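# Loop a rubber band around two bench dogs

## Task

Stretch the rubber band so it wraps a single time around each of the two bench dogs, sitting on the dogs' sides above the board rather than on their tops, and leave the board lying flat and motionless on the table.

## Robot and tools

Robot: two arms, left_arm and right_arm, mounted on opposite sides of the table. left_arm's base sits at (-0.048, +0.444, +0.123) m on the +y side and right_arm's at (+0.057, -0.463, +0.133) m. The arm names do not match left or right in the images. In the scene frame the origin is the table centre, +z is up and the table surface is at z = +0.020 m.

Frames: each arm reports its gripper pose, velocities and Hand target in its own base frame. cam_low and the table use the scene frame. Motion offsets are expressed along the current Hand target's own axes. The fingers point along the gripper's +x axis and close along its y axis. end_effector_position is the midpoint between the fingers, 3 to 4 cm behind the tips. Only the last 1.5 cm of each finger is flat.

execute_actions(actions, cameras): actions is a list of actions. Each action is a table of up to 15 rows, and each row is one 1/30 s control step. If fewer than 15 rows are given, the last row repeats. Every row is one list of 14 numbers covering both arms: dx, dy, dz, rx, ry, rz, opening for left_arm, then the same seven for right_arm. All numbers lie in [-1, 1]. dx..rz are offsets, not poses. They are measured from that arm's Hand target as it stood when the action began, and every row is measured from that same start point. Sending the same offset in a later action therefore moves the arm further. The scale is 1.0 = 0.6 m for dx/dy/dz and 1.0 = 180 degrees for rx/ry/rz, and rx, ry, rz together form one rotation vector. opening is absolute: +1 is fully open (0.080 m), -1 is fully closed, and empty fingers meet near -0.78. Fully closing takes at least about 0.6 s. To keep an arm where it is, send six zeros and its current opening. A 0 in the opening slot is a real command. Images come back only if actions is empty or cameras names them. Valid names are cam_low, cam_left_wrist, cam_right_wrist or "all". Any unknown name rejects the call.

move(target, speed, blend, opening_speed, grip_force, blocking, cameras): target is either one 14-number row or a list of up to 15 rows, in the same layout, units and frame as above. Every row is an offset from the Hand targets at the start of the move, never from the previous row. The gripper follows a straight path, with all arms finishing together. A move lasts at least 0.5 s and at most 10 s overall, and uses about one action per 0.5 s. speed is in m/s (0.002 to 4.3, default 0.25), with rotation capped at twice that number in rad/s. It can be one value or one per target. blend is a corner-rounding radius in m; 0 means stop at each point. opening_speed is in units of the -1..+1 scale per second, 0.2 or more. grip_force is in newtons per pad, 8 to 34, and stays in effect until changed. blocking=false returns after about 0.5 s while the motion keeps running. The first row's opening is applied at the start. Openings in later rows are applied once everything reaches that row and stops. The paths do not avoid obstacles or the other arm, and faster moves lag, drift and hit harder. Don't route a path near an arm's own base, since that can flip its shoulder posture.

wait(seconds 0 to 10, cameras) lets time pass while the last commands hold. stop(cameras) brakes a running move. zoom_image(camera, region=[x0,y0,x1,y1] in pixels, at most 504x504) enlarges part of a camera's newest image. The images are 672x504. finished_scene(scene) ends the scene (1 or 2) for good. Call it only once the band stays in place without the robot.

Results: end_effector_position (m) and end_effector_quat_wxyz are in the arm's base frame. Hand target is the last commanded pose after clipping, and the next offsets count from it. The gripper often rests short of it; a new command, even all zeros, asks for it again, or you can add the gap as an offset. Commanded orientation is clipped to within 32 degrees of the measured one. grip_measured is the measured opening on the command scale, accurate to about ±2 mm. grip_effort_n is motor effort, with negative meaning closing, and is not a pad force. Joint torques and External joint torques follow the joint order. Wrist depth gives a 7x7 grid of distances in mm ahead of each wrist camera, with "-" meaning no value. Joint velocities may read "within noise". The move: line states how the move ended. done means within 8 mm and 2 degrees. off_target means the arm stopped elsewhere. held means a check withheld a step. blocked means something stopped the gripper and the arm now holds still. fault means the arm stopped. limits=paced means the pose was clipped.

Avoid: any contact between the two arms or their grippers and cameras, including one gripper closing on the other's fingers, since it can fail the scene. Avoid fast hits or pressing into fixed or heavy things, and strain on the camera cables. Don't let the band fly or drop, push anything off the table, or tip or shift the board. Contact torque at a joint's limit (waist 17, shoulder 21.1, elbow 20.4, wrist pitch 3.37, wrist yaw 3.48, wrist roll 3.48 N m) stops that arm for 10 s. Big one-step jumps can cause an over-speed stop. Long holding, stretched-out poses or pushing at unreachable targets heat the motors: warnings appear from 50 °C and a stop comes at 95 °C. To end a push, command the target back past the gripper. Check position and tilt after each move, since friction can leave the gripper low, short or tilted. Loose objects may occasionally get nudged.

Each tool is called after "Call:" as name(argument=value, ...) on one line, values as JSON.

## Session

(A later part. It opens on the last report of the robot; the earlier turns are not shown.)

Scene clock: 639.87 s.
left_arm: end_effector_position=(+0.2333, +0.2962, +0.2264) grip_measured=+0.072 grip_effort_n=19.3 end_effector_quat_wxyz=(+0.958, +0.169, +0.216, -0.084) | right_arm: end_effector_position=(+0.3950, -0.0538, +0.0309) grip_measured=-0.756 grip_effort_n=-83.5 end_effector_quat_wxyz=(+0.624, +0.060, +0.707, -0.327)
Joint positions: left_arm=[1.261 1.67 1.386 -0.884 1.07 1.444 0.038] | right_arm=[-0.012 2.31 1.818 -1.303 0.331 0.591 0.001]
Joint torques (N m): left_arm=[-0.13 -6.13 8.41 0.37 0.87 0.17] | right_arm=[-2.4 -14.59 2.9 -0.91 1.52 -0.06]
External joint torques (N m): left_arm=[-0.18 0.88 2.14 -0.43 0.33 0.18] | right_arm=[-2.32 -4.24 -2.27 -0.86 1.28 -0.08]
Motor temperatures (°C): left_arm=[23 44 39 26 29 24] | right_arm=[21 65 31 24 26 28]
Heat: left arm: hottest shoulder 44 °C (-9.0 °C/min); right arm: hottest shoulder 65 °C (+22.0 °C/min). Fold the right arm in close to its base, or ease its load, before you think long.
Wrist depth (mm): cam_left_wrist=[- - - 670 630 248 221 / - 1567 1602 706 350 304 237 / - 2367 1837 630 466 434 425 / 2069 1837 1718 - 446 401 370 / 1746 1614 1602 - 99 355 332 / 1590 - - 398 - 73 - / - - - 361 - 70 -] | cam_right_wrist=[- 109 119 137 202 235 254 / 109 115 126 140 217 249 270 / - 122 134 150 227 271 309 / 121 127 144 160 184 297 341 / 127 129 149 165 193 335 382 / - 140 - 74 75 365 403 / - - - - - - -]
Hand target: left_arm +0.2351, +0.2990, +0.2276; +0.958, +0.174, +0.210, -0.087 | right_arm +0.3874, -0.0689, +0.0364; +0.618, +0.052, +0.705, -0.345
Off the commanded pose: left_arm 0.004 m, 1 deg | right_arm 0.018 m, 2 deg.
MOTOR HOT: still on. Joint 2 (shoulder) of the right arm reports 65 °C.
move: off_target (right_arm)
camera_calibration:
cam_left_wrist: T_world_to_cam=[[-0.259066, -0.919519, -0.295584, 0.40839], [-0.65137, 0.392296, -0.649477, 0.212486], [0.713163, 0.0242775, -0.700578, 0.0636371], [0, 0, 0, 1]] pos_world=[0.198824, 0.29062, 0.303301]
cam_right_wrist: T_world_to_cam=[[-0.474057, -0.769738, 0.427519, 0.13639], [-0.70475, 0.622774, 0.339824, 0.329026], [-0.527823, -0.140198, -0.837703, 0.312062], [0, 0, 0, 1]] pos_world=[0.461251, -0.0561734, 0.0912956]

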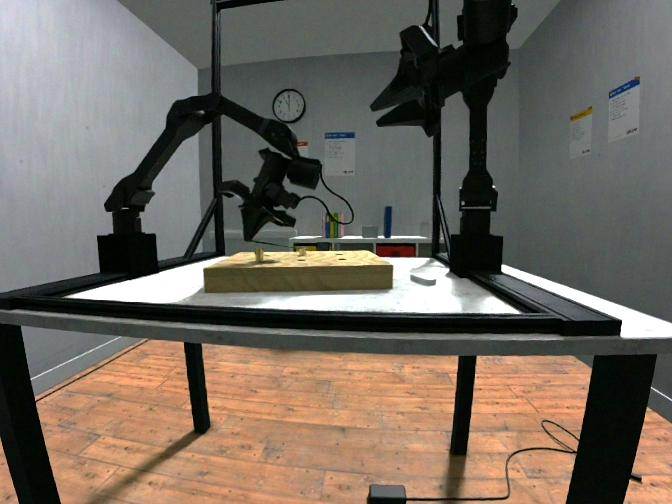

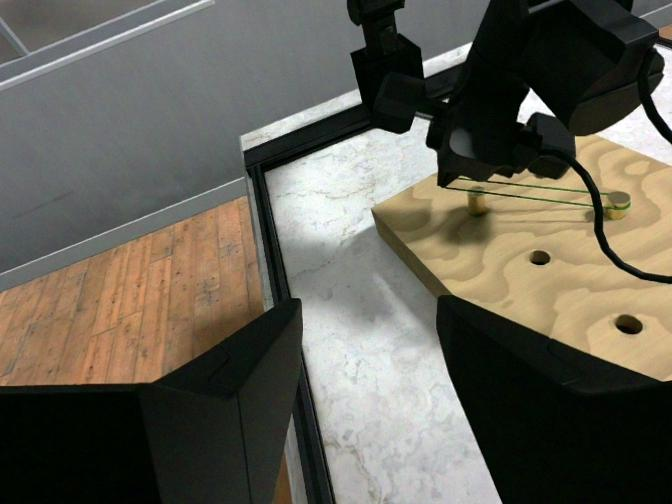

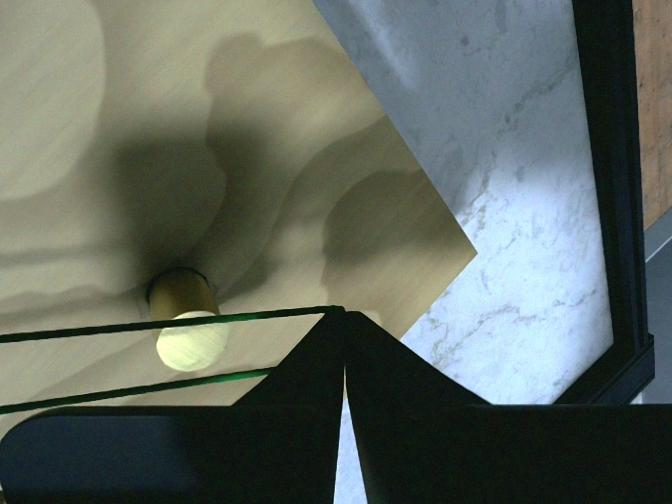

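Call:
move(target=[0,0,0,0,0,0,0.076,0.045,0.01,0,0,0,0,-1], speed=0.15, cameras=["cam_left_wrist","cam_right_wrist","cam_low"])

Call:
zoom_image(camera="cam_left_wrist", region=[402, 80, 672, 278])

Call:
zoom_image(camera="cam_low", region=[220, 200, 340, 290])

Scene clock: 646.93 s.
left_arm: end_effector_position=(+0.2333, +0.2962, +0.2264) grip_measured=+0.072 grip_effort_n=19.3 end_effector_quat_wxyz=(+0.958, +0.169, +0.216, -0.084) | right_arm: end_effector_position=(+0.3942, -0.0570, +0.0115) grip_measured=-0.756 grip_effort_n=-83.5 end_effector_quat_wxyz=(+0.632, +0.062, +0.701, -0.324)
Joint positions: left_arm=[1.261 1.67 1.386 -0.884 1.07 1.444 0.038] | right_arm=[-0.02 2.31 1.742 -1.201 0.333 0.577 0.001]
Joint torques (N m): left_arm=[-0.14 -6.14 8.46 0.38 0.82 0.17] | right_arm=[-2.96 -12.04 2.69 -0.81 1.52 -0.08]
External joint torques (N m): left_arm=[-0.15 0.83 2.23 -0.42 0.28 0.19] | right_arm=[-2.98 -1.77 -2.46 -0.84 1.3 -0.1]
Motor temperatures (°C): left_arm=[23 44 39 26 29 24] | right_arm=[22 70 31 24 27 28]
Heat: left arm: hottest shoulder 44 °C (-8.0 °C/min); right arm: hottest shoulder 70 °C (+25.0 °C/min). Heating fast: the right arm's shoulder motor: a push or a pull is the cause, and it goes on while you think. Ease it with your next call, before anything else.
Wrist depth (mm): cam_left_wrist=[1490 - - 701 634 253 246 / - - - 758 371 276 241 / - - 1886 640 433 359 416 / 1955 1920 1678 549 449 401 368 / 1761 1626 1626 458 92 356 330 / 1590 - - 413 - 74 - / - - - 352 341 70 -] | cam_right_wrist=[- 94 103 114 181 203 220 / - 99 109 120 194 223 242 / - 105 116 129 150 240 268 / 104 111 124 138 157 262 301 / 109 111 130 141 172 288 343 / - 117 - 74 75 316 381 / - - - - - - -]
Hand target: left_arm +0.2351, +0.2990, +0.2276; +0.958, +0.174, +0.210, -0.087 | right_arm +0.3840, -0.0739, +0.0092; +0.617, +0.052, +0.705, -0.345
Off the commanded pose: left_arm 0.004 m, 1 deg | right_arm 0.020 m, 3 deg.
MOTOR HOT: still on. Joint 2 (shoulder) of the right arm reports 70 °C.
move: off_target (right_arm)
camera_calibration:
cam_left_wrist: T_world_to_cam=[[-0.259066, -0.919519, -0.295584, 0.40839], [-0.65137, 0.392296, -0.649477, 0.212486], [0.713163, 0.0242775, -0.700578, 0.0636371], [0, 0, 0, 1]] pos_world=[0.198824, 0.29062, 0.303301]
cam_right_wrist: T_world_to_cam=[[-0.478426, -0.772748, 0.417096, 0.143531], [-0.714959, 0.61856, 0.325911, 0.340987], [-0.509846, -0.142282, -0.848418, 0.287753], [0, 0, 0, 1]] pos_world=[0.459171, -0.0590658, 0.0731374]

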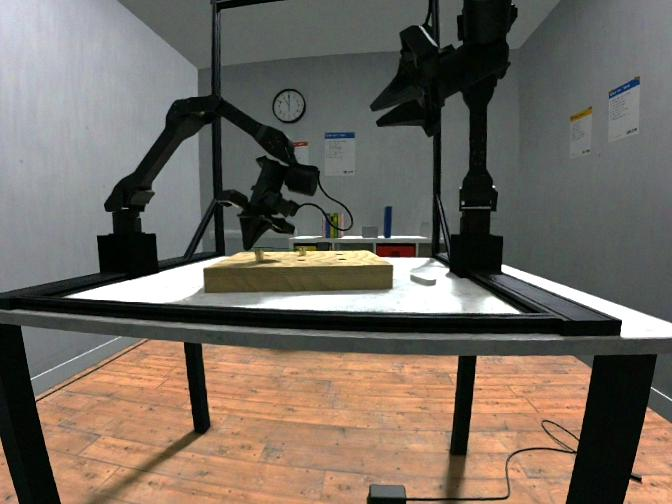

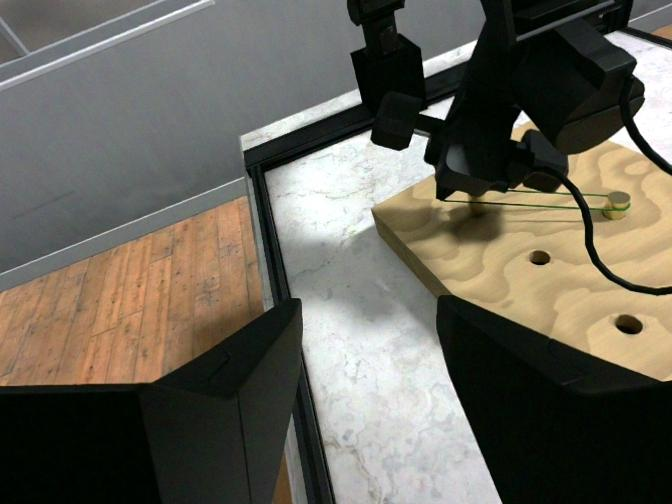

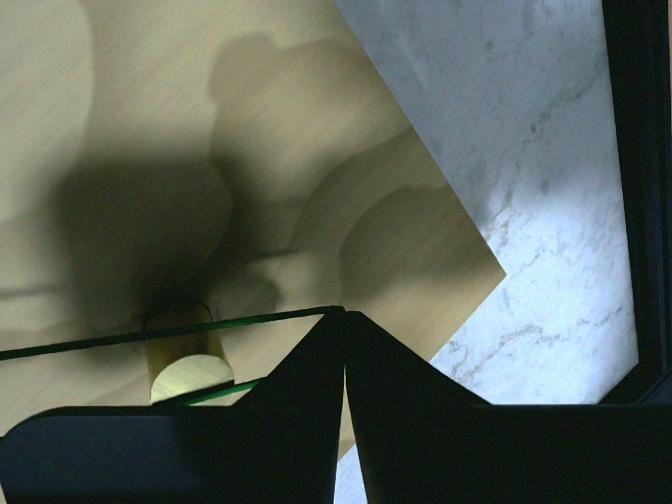

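Scaled by 1.867 from the camera's 672x504 image, which has a finer 960x720 frame.

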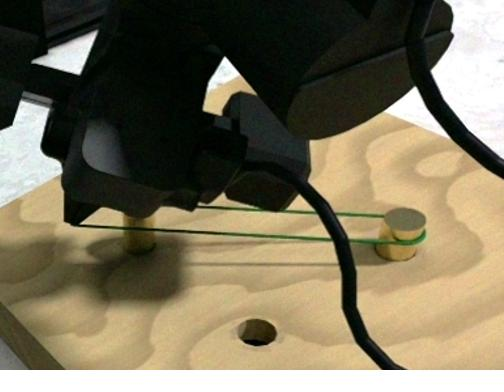

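Scaled by 4.200 from the camera's 672x504 image, which has a finer 960x720 frame.

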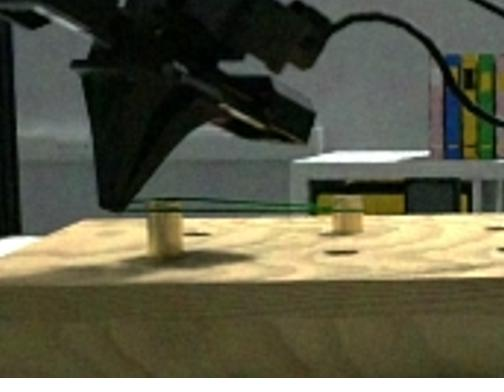

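Call:
move(target=[0,0,0,0,0,0,0.076,0.008,0.0035,-0.028,0,0,0,-1], speed=0.15, cameras=["cam_left_wrist","cam_right_wrist","cam_low"])

Call:
zoom_image(camera="cam_low", region=[220, 200, 340, 290])

Scene clock: 649.83 s.
left_arm: end_effector_position=(+0.2333, +0.2962, +0.2264) grip_measured=+0.072 grip_effort_n=19.8 end_effector_quat_wxyz=(+0.958, +0.169, +0.216, -0.084) | right_arm: end_effector_position=(+0.3806, -0.0514, +0.0027) grip_measured=-0.756 grip_effort_n=-83.5 end_effector_quat_wxyz=(+0.630, +0.060, +0.703, -0.325)
Joint positions: left_arm=[1.261 1.67 1.386 -0.884 1.07 1.444 0.038] | right_arm=[-0.006 2.278 1.646 -1.149 0.333 0.591 0.001]
Joint torques (N m): left_arm=[-0.04 -6.04 8.37 0.37 0.81 0.18] | right_arm=[-2.37 -13.09 2.13 -1.09 1.33 0.23]
External joint torques (N m): left_arm=[-0.03 0.99 2.12 -0.43 0.26 0.19] | right_arm=[-2.37 -3.26 -2.8 -1.08 1.11 0.21]
Motor temperatures (°C): left_arm=[23 43 40 26 29 24] | right_arm=[22 70 31 24 28 28]
Heat: left arm: hottest shoulder 43 °C (-8.0 °C/min); right arm: hottest shoulder 70 °C (+24.1 °C/min). Heating fast: the right arm's shoulder motor: a push or a pull is the cause, and it goes on while you think. Ease it with your next call, before anything else.
Wrist depth (mm): cam_left_wrist=[1393 - 1665 638 640 266 614 / - - - - 384 283 258 / - 1732 1991 609 482 375 418 / 1555 1886 1732 552 438 401 369 / 1691 1639 1522 438 99 358 330 / 1544 - - 392 376 74 - / - - - 340 - 70 -] | cam_right_wrist=[- 88 95 106 174 196 215 / - 92 102 113 127 210 237 / - 98 108 120 135 231 262 / - 102 115 128 147 251 292 / - 84 122 134 159 279 324 / - 86 - 74 75 304 355 / - - - - - - -]
Hand target: left_arm +0.2351, +0.2990, +0.2276; +0.958, +0.174, +0.210, -0.087 | right_arm +0.3700, -0.0648, +0.0040; +0.617, +0.052, +0.705, -0.345
Off the commanded pose: left_arm 0.004 m, 1 deg | right_arm 0.017 m, 3 deg.
MOTOR HOT: still on. Joint 2 (shoulder) of the right arm reports 70 °C.
move: off_target (right_arm)
camera_calibration:
cam_left_wrist: T_world_to_cam=[[-0.259066, -0.919519, -0.295584, 0.40839], [-0.65137, 0.392296, -0.649477, 0.212486], [0.713163, 0.0242775, -0.700578, 0.0636371], [0, 0, 0, 1]] pos_world=[0.198824, 0.29062, 0.303301]
cam_right_wrist: T_world_to_cam=[[-0.474648, -0.772299, 0.422212, 0.143699], [-0.713582, 0.61847, 0.329084, 0.330163], [-0.515277, -0.145084, -0.844654, 0.276142], [0, 0, 0, 1]] pos_world=[0.446094, -0.0531538, 0.0639221]

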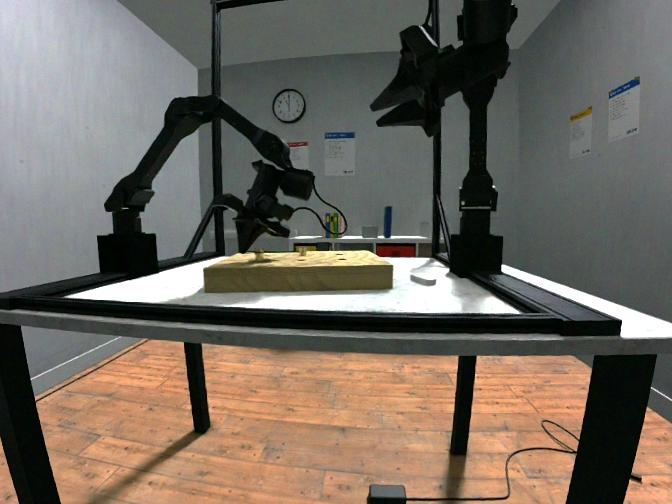

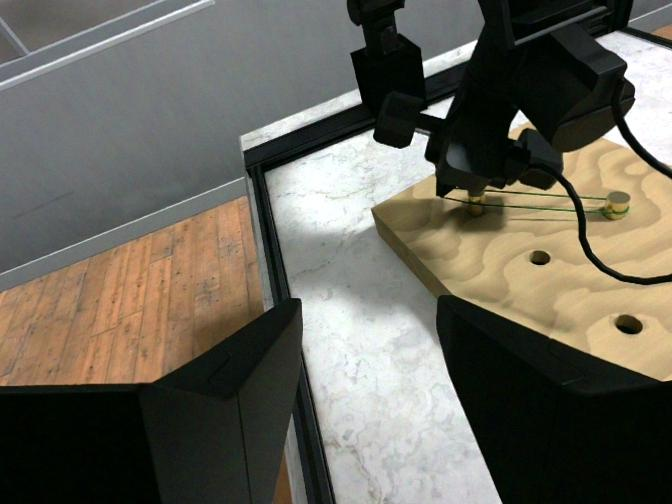

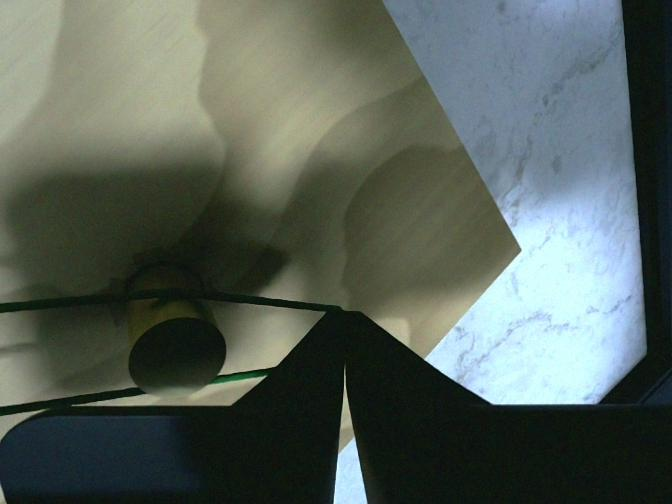

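Scaled by 4.200 from the camera's 672x504 image, which has a finer 960x720 frame.

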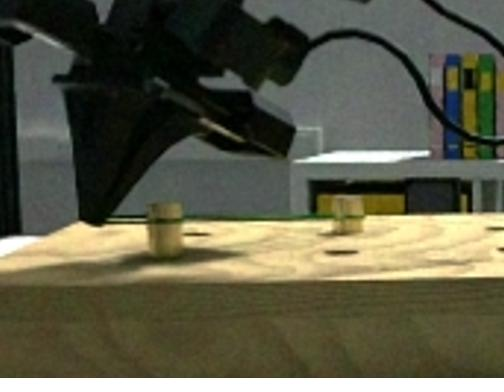

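Call:
move(target=[[0,0,0,0,0,0,0.076,-0.004,-0.0025,0,0,0,0.139,-1],[0,0,0,0,0,0,0.076,0.013,-0.018,0,0,0,0.24,-1]], speed=0.2, cameras=["cam_left_wrist","cam_right_wrist","cam_low"])

Call:
zoom_image(camera="cam_low", region=[220, 200, 340, 290])

Call:
zoom_image(camera="cam_left_wrist", region=[402, 80, 672, 278])

Scene clock: 661.30 s.
left_arm: end_effector_position=(+0.2333, +0.2962, +0.2264) grip_measured=+0.072 grip_effort_n=19.3 end_effector_quat_wxyz=(+0.958, +0.169, +0.216, -0.084) | right_arm: end_effector_position=(+0.3718, -0.0672, +0.0026) grip_measured=-0.756 grip_effort_n=-83.5 end_effector_quat_wxyz=(+0.705, +0.310, +0.633, -0.080)
Joint positions: left_arm=[1.261 1.67 1.386 -0.884 1.07 1.444 0.038] | right_arm=[-0.308 2.03 1.256 -0.698 -0.328 0.275 0.001]
Joint torques (N m): left_arm=[0 -6.11 8.53 0.37 0.82 0.18] | right_arm=[-2.21 -11.78 2.82 -0.04 0.44 -0.15]
External joint torques (N m): left_arm=[0.04 0.91 2.28 -0.42 0.27 0.19] | right_arm=[-2.24 -3.25 -2.33 -0.55 0.63 -0.13]
Motor temperatures (°C): left_arm=[23 43 40 26 29 24] | right_arm=[22 70 30 24 28 28]
Heat: left arm: hottest shoulder 43 °C (-6.1 °C/min); right arm: hottest shoulder 70 °C (+19.2 °C/min). Fold the right arm in close to its base, or ease its load, before you think long.
Wrist depth (mm): cam_left_wrist=[- 1276 - 307 337 713 1652 / - - - 296 359 525 - / - - 756 509 438 469 426 / 1973 1869 1678 - 442 398 371 / 1449 1626 1449 430 99 356 329 / 1590 - - 401 376 74 - / - - - 346 345 70 -] | cam_right_wrist=[132 120 113 106 100 97 129 / 138 129 120 112 105 100 134 / 147 139 128 119 112 104 101 / 160 150 131 127 118 111 103 / 176 164 142 130 125 117 110 / 190 178 - 74 75 124 119 / - - - - - - -]
Hand target: left_arm +0.2351, +0.2990, +0.2276; +0.958, +0.174, +0.210, -0.087 | right_arm +0.3627, -0.0757, +0.0014; +0.701, +0.308, +0.637, -0.094
Off the commanded pose: left_arm 0.004 m, 1 deg | right_arm 0.012 m, 2 deg.
MOTOR HOT: still on. Joint 2 (shoulder) of the right arm reports 70 °C.
move: off_target (right_arm)
camera_calibration:
cam_left_wrist: T_world_to_cam=[[-0.259066, -0.919519, -0.295584, 0.40839], [-0.65137, 0.392296, -0.649477, 0.212486], [0.713163, 0.0242775, -0.700578, 0.0636371], [0, 0, 0, 1]] pos_world=[0.198824, 0.29062, 0.303301]
cam_right_wrist: T_world_to_cam=[[-0.50316, -0.812957, -0.293141, 0.137011], [-0.849955, 0.404207, 0.337925, 0.370041], [-0.156228, 0.419187, -0.894357, 0.173802], [0, 0, 0, 1]] pos_world=[0.410609, -0.111045, 0.0705589]

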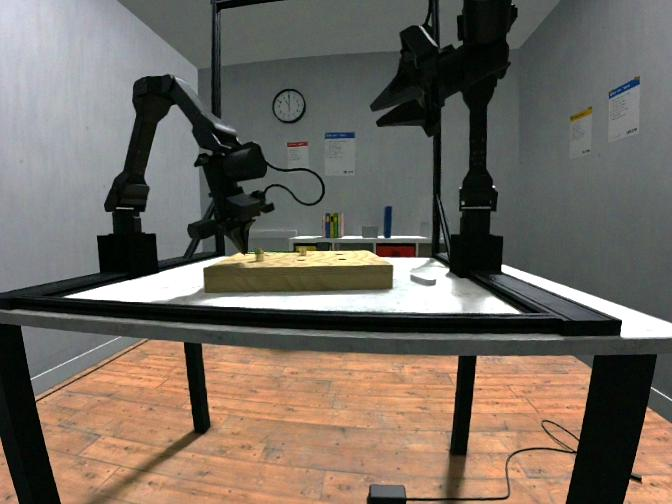

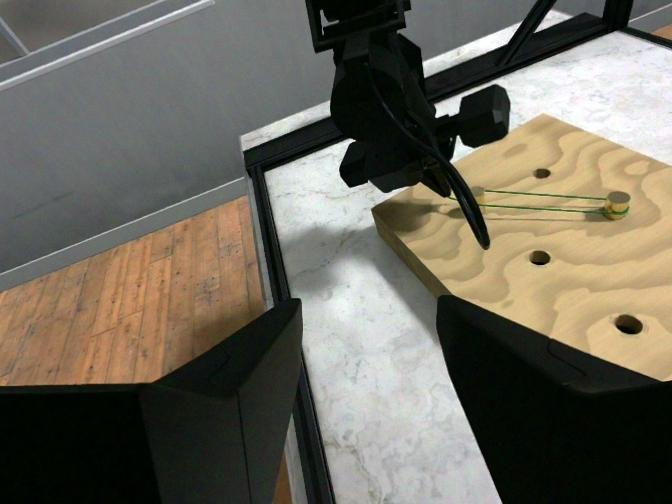

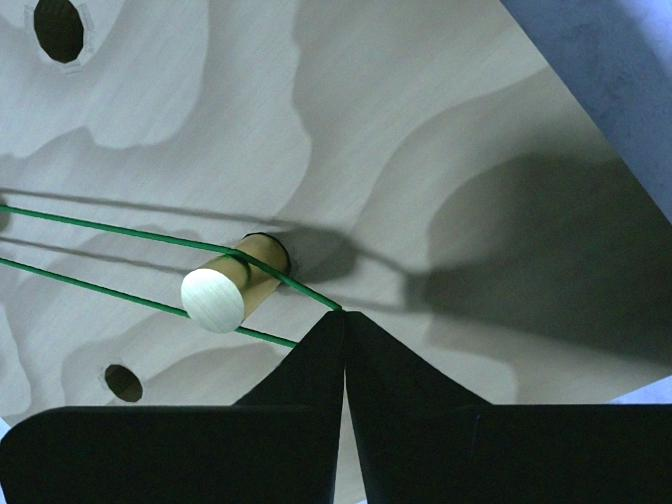

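Scaled by 4.200 from the camera's 672x504 image, which has a finer 960x720 frame.

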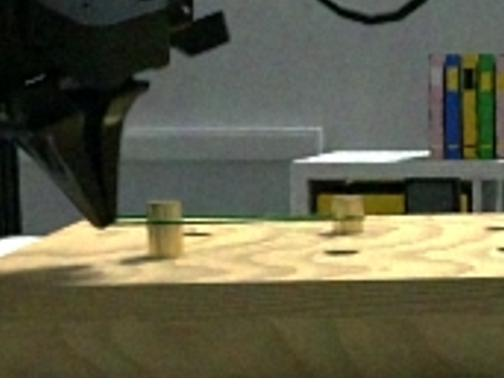

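Scaled by 1.867 from the camera's 672x504 image, which has a finer 960x720 frame.

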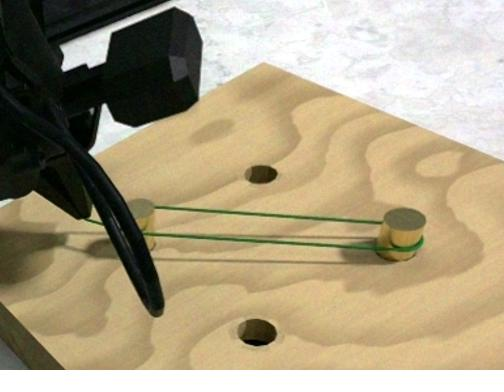

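Call:
move(target=[[0,0,0,0,0,0,0.076,0.004,0.012,0,0,0,0,-1],[0,0,0,0,0,0,0.076,0.004,0.012,0,0,0,0,-0.6]], speed=0.1, opening_speed=0.4, cameras=["cam_left_wrist","cam_right_wrist","cam_low"])

Call:
zoom_image(camera="cam_low", region=[220, 200, 340, 290])

Scene clock: 667.77 s.
left_arm: end_effector_position=(+0.2333, +0.2962, +0.2264) grip_measured=+0.072 grip_effort_n=19.3 end_effector_quat_wxyz=(+0.958, +0.169, +0.216, -0.084) | right_arm: end_effector_position=(+0.3683, -0.0706, +0.0009) grip_measured=-0.603 grip_effort_n=17.0 end_effector_quat_wxyz=(+0.700, +0.307, +0.637, -0.095)
Joint positions: left_arm=[1.261 1.67 1.386 -0.884 1.07 1.444 0.038] | right_arm=[-0.309 2.029 1.254 -0.707 -0.302 0.289 0.008]
Joint torques (N m): left_arm=[-0.01 -6.14 8.51 0.37 0.8 0.18] | right_arm=[0.05 -11.24 3.85 0.28 -0.15 0.14]
External joint torques (N m): left_arm=[0 0.86 2.26 -0.42 0.24 0.19] | right_arm=[0.01 -2.69 -1.34 -0.23 0.03 0.16]
Motor temperatures (°C): left_arm=[23 43 40 26 29 24] | right_arm=[22 70 30 24 28 28]
Heat: left arm: hottest shoulder 43 °C (-5.0 °C/min); right arm: hottest shoulder 70 °C (+18.1 °C/min). Fold the right arm in close to its base, or ease its load, before you think long.
Wrist depth (mm): cam_left_wrist=[1490 1366 - 312 378 685 692 / 1402 1411 - 304 368 480 - / 1791 2197 1746 424 446 462 425 / 1791 1902 1652 526 431 404 369 / 1776 1614 1544 444 100 356 332 / 1578 - - - - 73 - / - - - - - 70 -] | cam_right_wrist=[121 115 109 103 97 130 128 / 128 124 116 109 101 99 134 / 141 133 124 116 110 103 137 / 152 142 127 124 116 109 103 / 169 157 142 130 123 116 109 / 181 168 - 98 - 123 164 / - - - 156 - - -]
Hand target: left_arm +0.2351, +0.2990, +0.2276; +0.958, +0.174, +0.210, -0.087 | right_arm +0.3670, -0.0694, +0.0015; +0.701, +0.308, +0.636, -0.094
Off the commanded pose: left_arm 0.004 m, 1 deg | right_arm 0.002 m, 0 deg.
MOTOR HOT: still on. Joint 2 (shoulder) of the right arm reports 70 °C.
move: done; target 2's new opening was sent with right_arm's hand 0.009 m and 2 deg from that target
camera_calibration:
cam_left_wrist: T_world_to_cam=[[-0.259066, -0.919519, -0.295584, 0.40839], [-0.65137, 0.392296, -0.649477, 0.212486], [0.713163, 0.0242775, -0.700578, 0.0636371], [0, 0, 0, 1]] pos_world=[0.198824, 0.29062, 0.303301]
cam_right_wrist: T_world_to_cam=[[-0.523045, -0.809573, -0.266488, 0.139526], [-0.835431, 0.425076, 0.348375, 0.36503], [-0.168757, 0.404848, -0.898676, 0.176777], [0, 0, 0, 1]] pos_world=[0.407768, -0.113777, 0.0688801]

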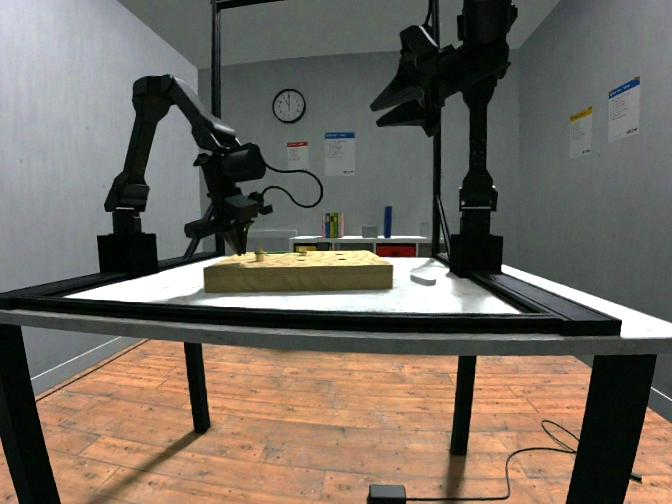

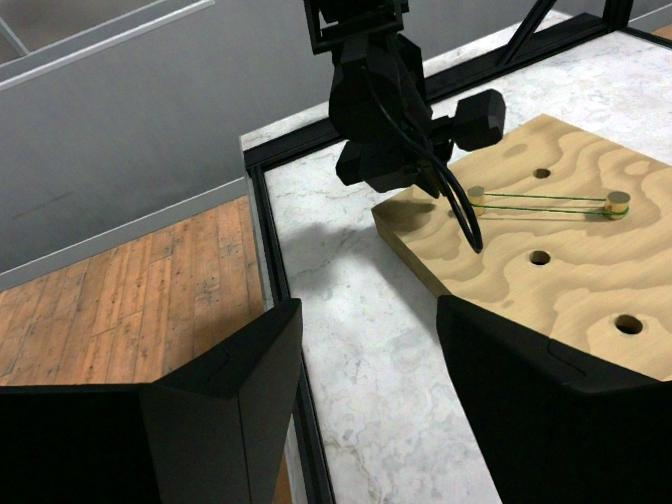

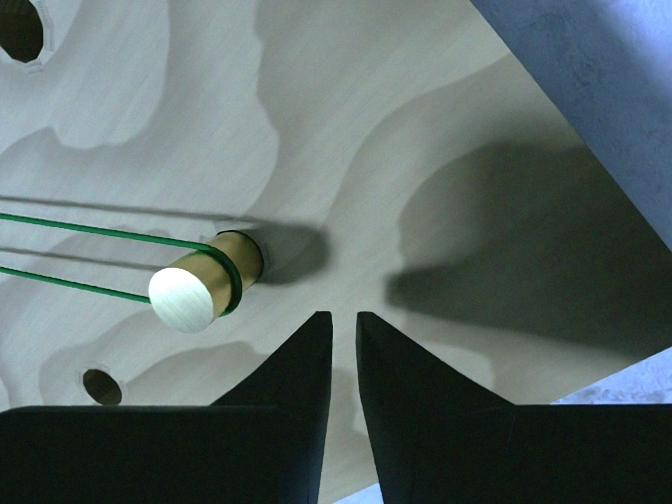

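Scaled by 4.200 from the camera's 672x504 image, which has a finer 960x720 frame.

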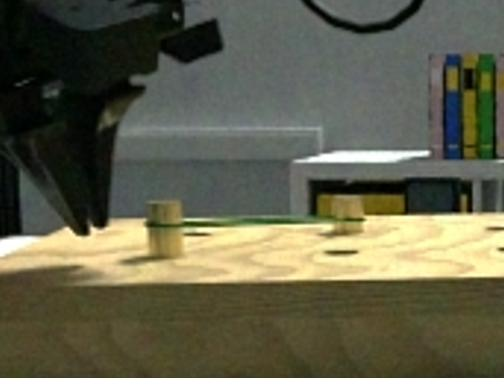

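Call:
move(target=[[0,0,0,0,0,0,0.076,-0.12,-0.02,0,0,0,0,-0.6],[0,0,0,0,0,0,0.076,-0.3,-0.1,-0.2,0,0,0,-0.6]], cameras=["cam_left_wrist","cam_low"])

Call:
zoom_image(camera="cam_left_wrist", region=[422, 150, 672, 250])

Scene clock: 672.17 s.
left_arm: end_effector_position=(+0.2333, +0.2962, +0.2264) grip_measured=+0.072 grip_effort_n=19.3 end_effector_quat_wxyz=(+0.958, +0.169, +0.216, -0.084) | right_arm: end_effector_position=(+0.2058, -0.0995, +0.1544) grip_measured=-0.603 grip_effort_n=17.0 end_effector_quat_wxyz=(+0.700, +0.307, +0.637, -0.098)
Joint positions: left_arm=[1.261 1.67 1.386 -0.884 1.07 1.444 0.038] | right_arm=[-0.652 1.404 1.17 -1.358 -0.308 -0.067 0.008]
Joint torques (N m): left_arm=[-0.11 -6.11 8.45 0.37 0.82 0.16] | right_arm=[-0.29 -6.67 4.38 -0.16 -0.36 -0.13]
External joint torques (N m): left_arm=[-0.15 0.91 2.21 -0.42 0.27 0.17] | right_arm=[-0.29 -2.23 -1.32 -0.48 -0.15 -0.11]
Motor temperatures (°C): left_arm=[23 42 40 26 29 24] | right_arm=[22 69 30 24 27 28]
Heat: left arm: hottest shoulder 42 °C (-5.1 °C/min); right arm: hottest shoulder 69 °C (+15.2 °C/min). Fold the right arm in close to its base, or ease its load, before you think long.
Wrist depth (mm): cam_left_wrist=[- - - 612 - 699 753 / - 1544 - 758 692 530 - / - 2069 1791 - 486 466 429 / 1937 1973 1718 533 438 401 371 / 1806 1639 1533 - 92 359 330 / 1590 - - 395 374 74 - / - - - 365 - 70 -] | cam_right_wrist=[303 285 269 259 282 266 254 / 325 304 285 317 291 283 267 / 423 329 350 339 316 297 282 / 454 411 390 361 339 316 297 / 494 452 408 381 358 332 302 / 1928 - - - - 331 316 / - - - - - - -]
Hand target: left_arm +0.2351, +0.2990, +0.2276; +0.958, +0.174, +0.210, -0.087 | right_arm +0.2043, -0.0978, +0.1536; +0.701, +0.308, +0.636, -0.094
Off the commanded pose: left_arm 0.004 m, 1 deg | right_arm 0.002 m, 1 deg.
MOTOR HOT: still on. Joint 2 (shoulder) of the right arm reports 69 °C.
move: done
camera_calibration:
cam_left_wrist: T_world_to_cam=[[-0.259066, -0.919519, -0.295584, 0.40839], [-0.65137, 0.392296, -0.649477, 0.212486], [0.713163, 0.0242775, -0.700578, 0.0636371], [0, 0, 0, 1]] pos_world=[0.198824, 0.29062, 0.303301]
Images, in order (width x height): cam_low 672x504, cam_left_wrist 672x504.

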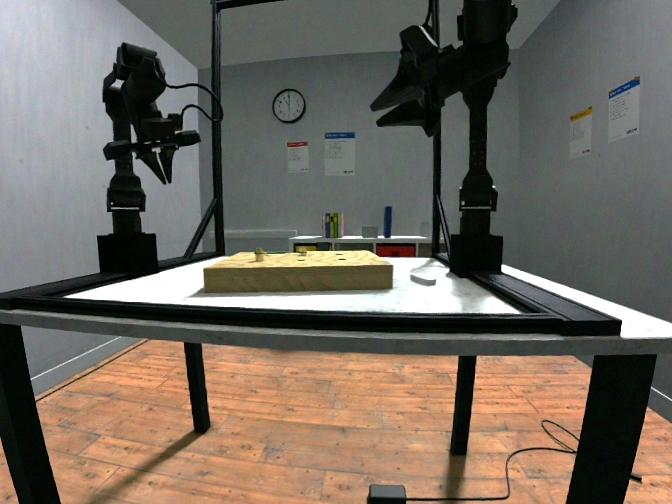

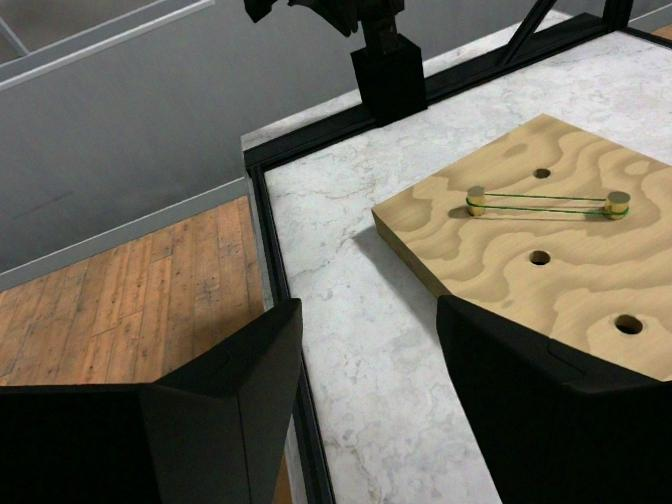

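Scaled by 2.016 from the camera's 672x504 image, which has a finer 960x720 frame.

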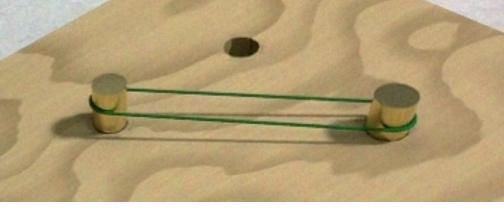

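Solved.

Call:
finished_scene(scene=1)

The scene is finished: the task was done.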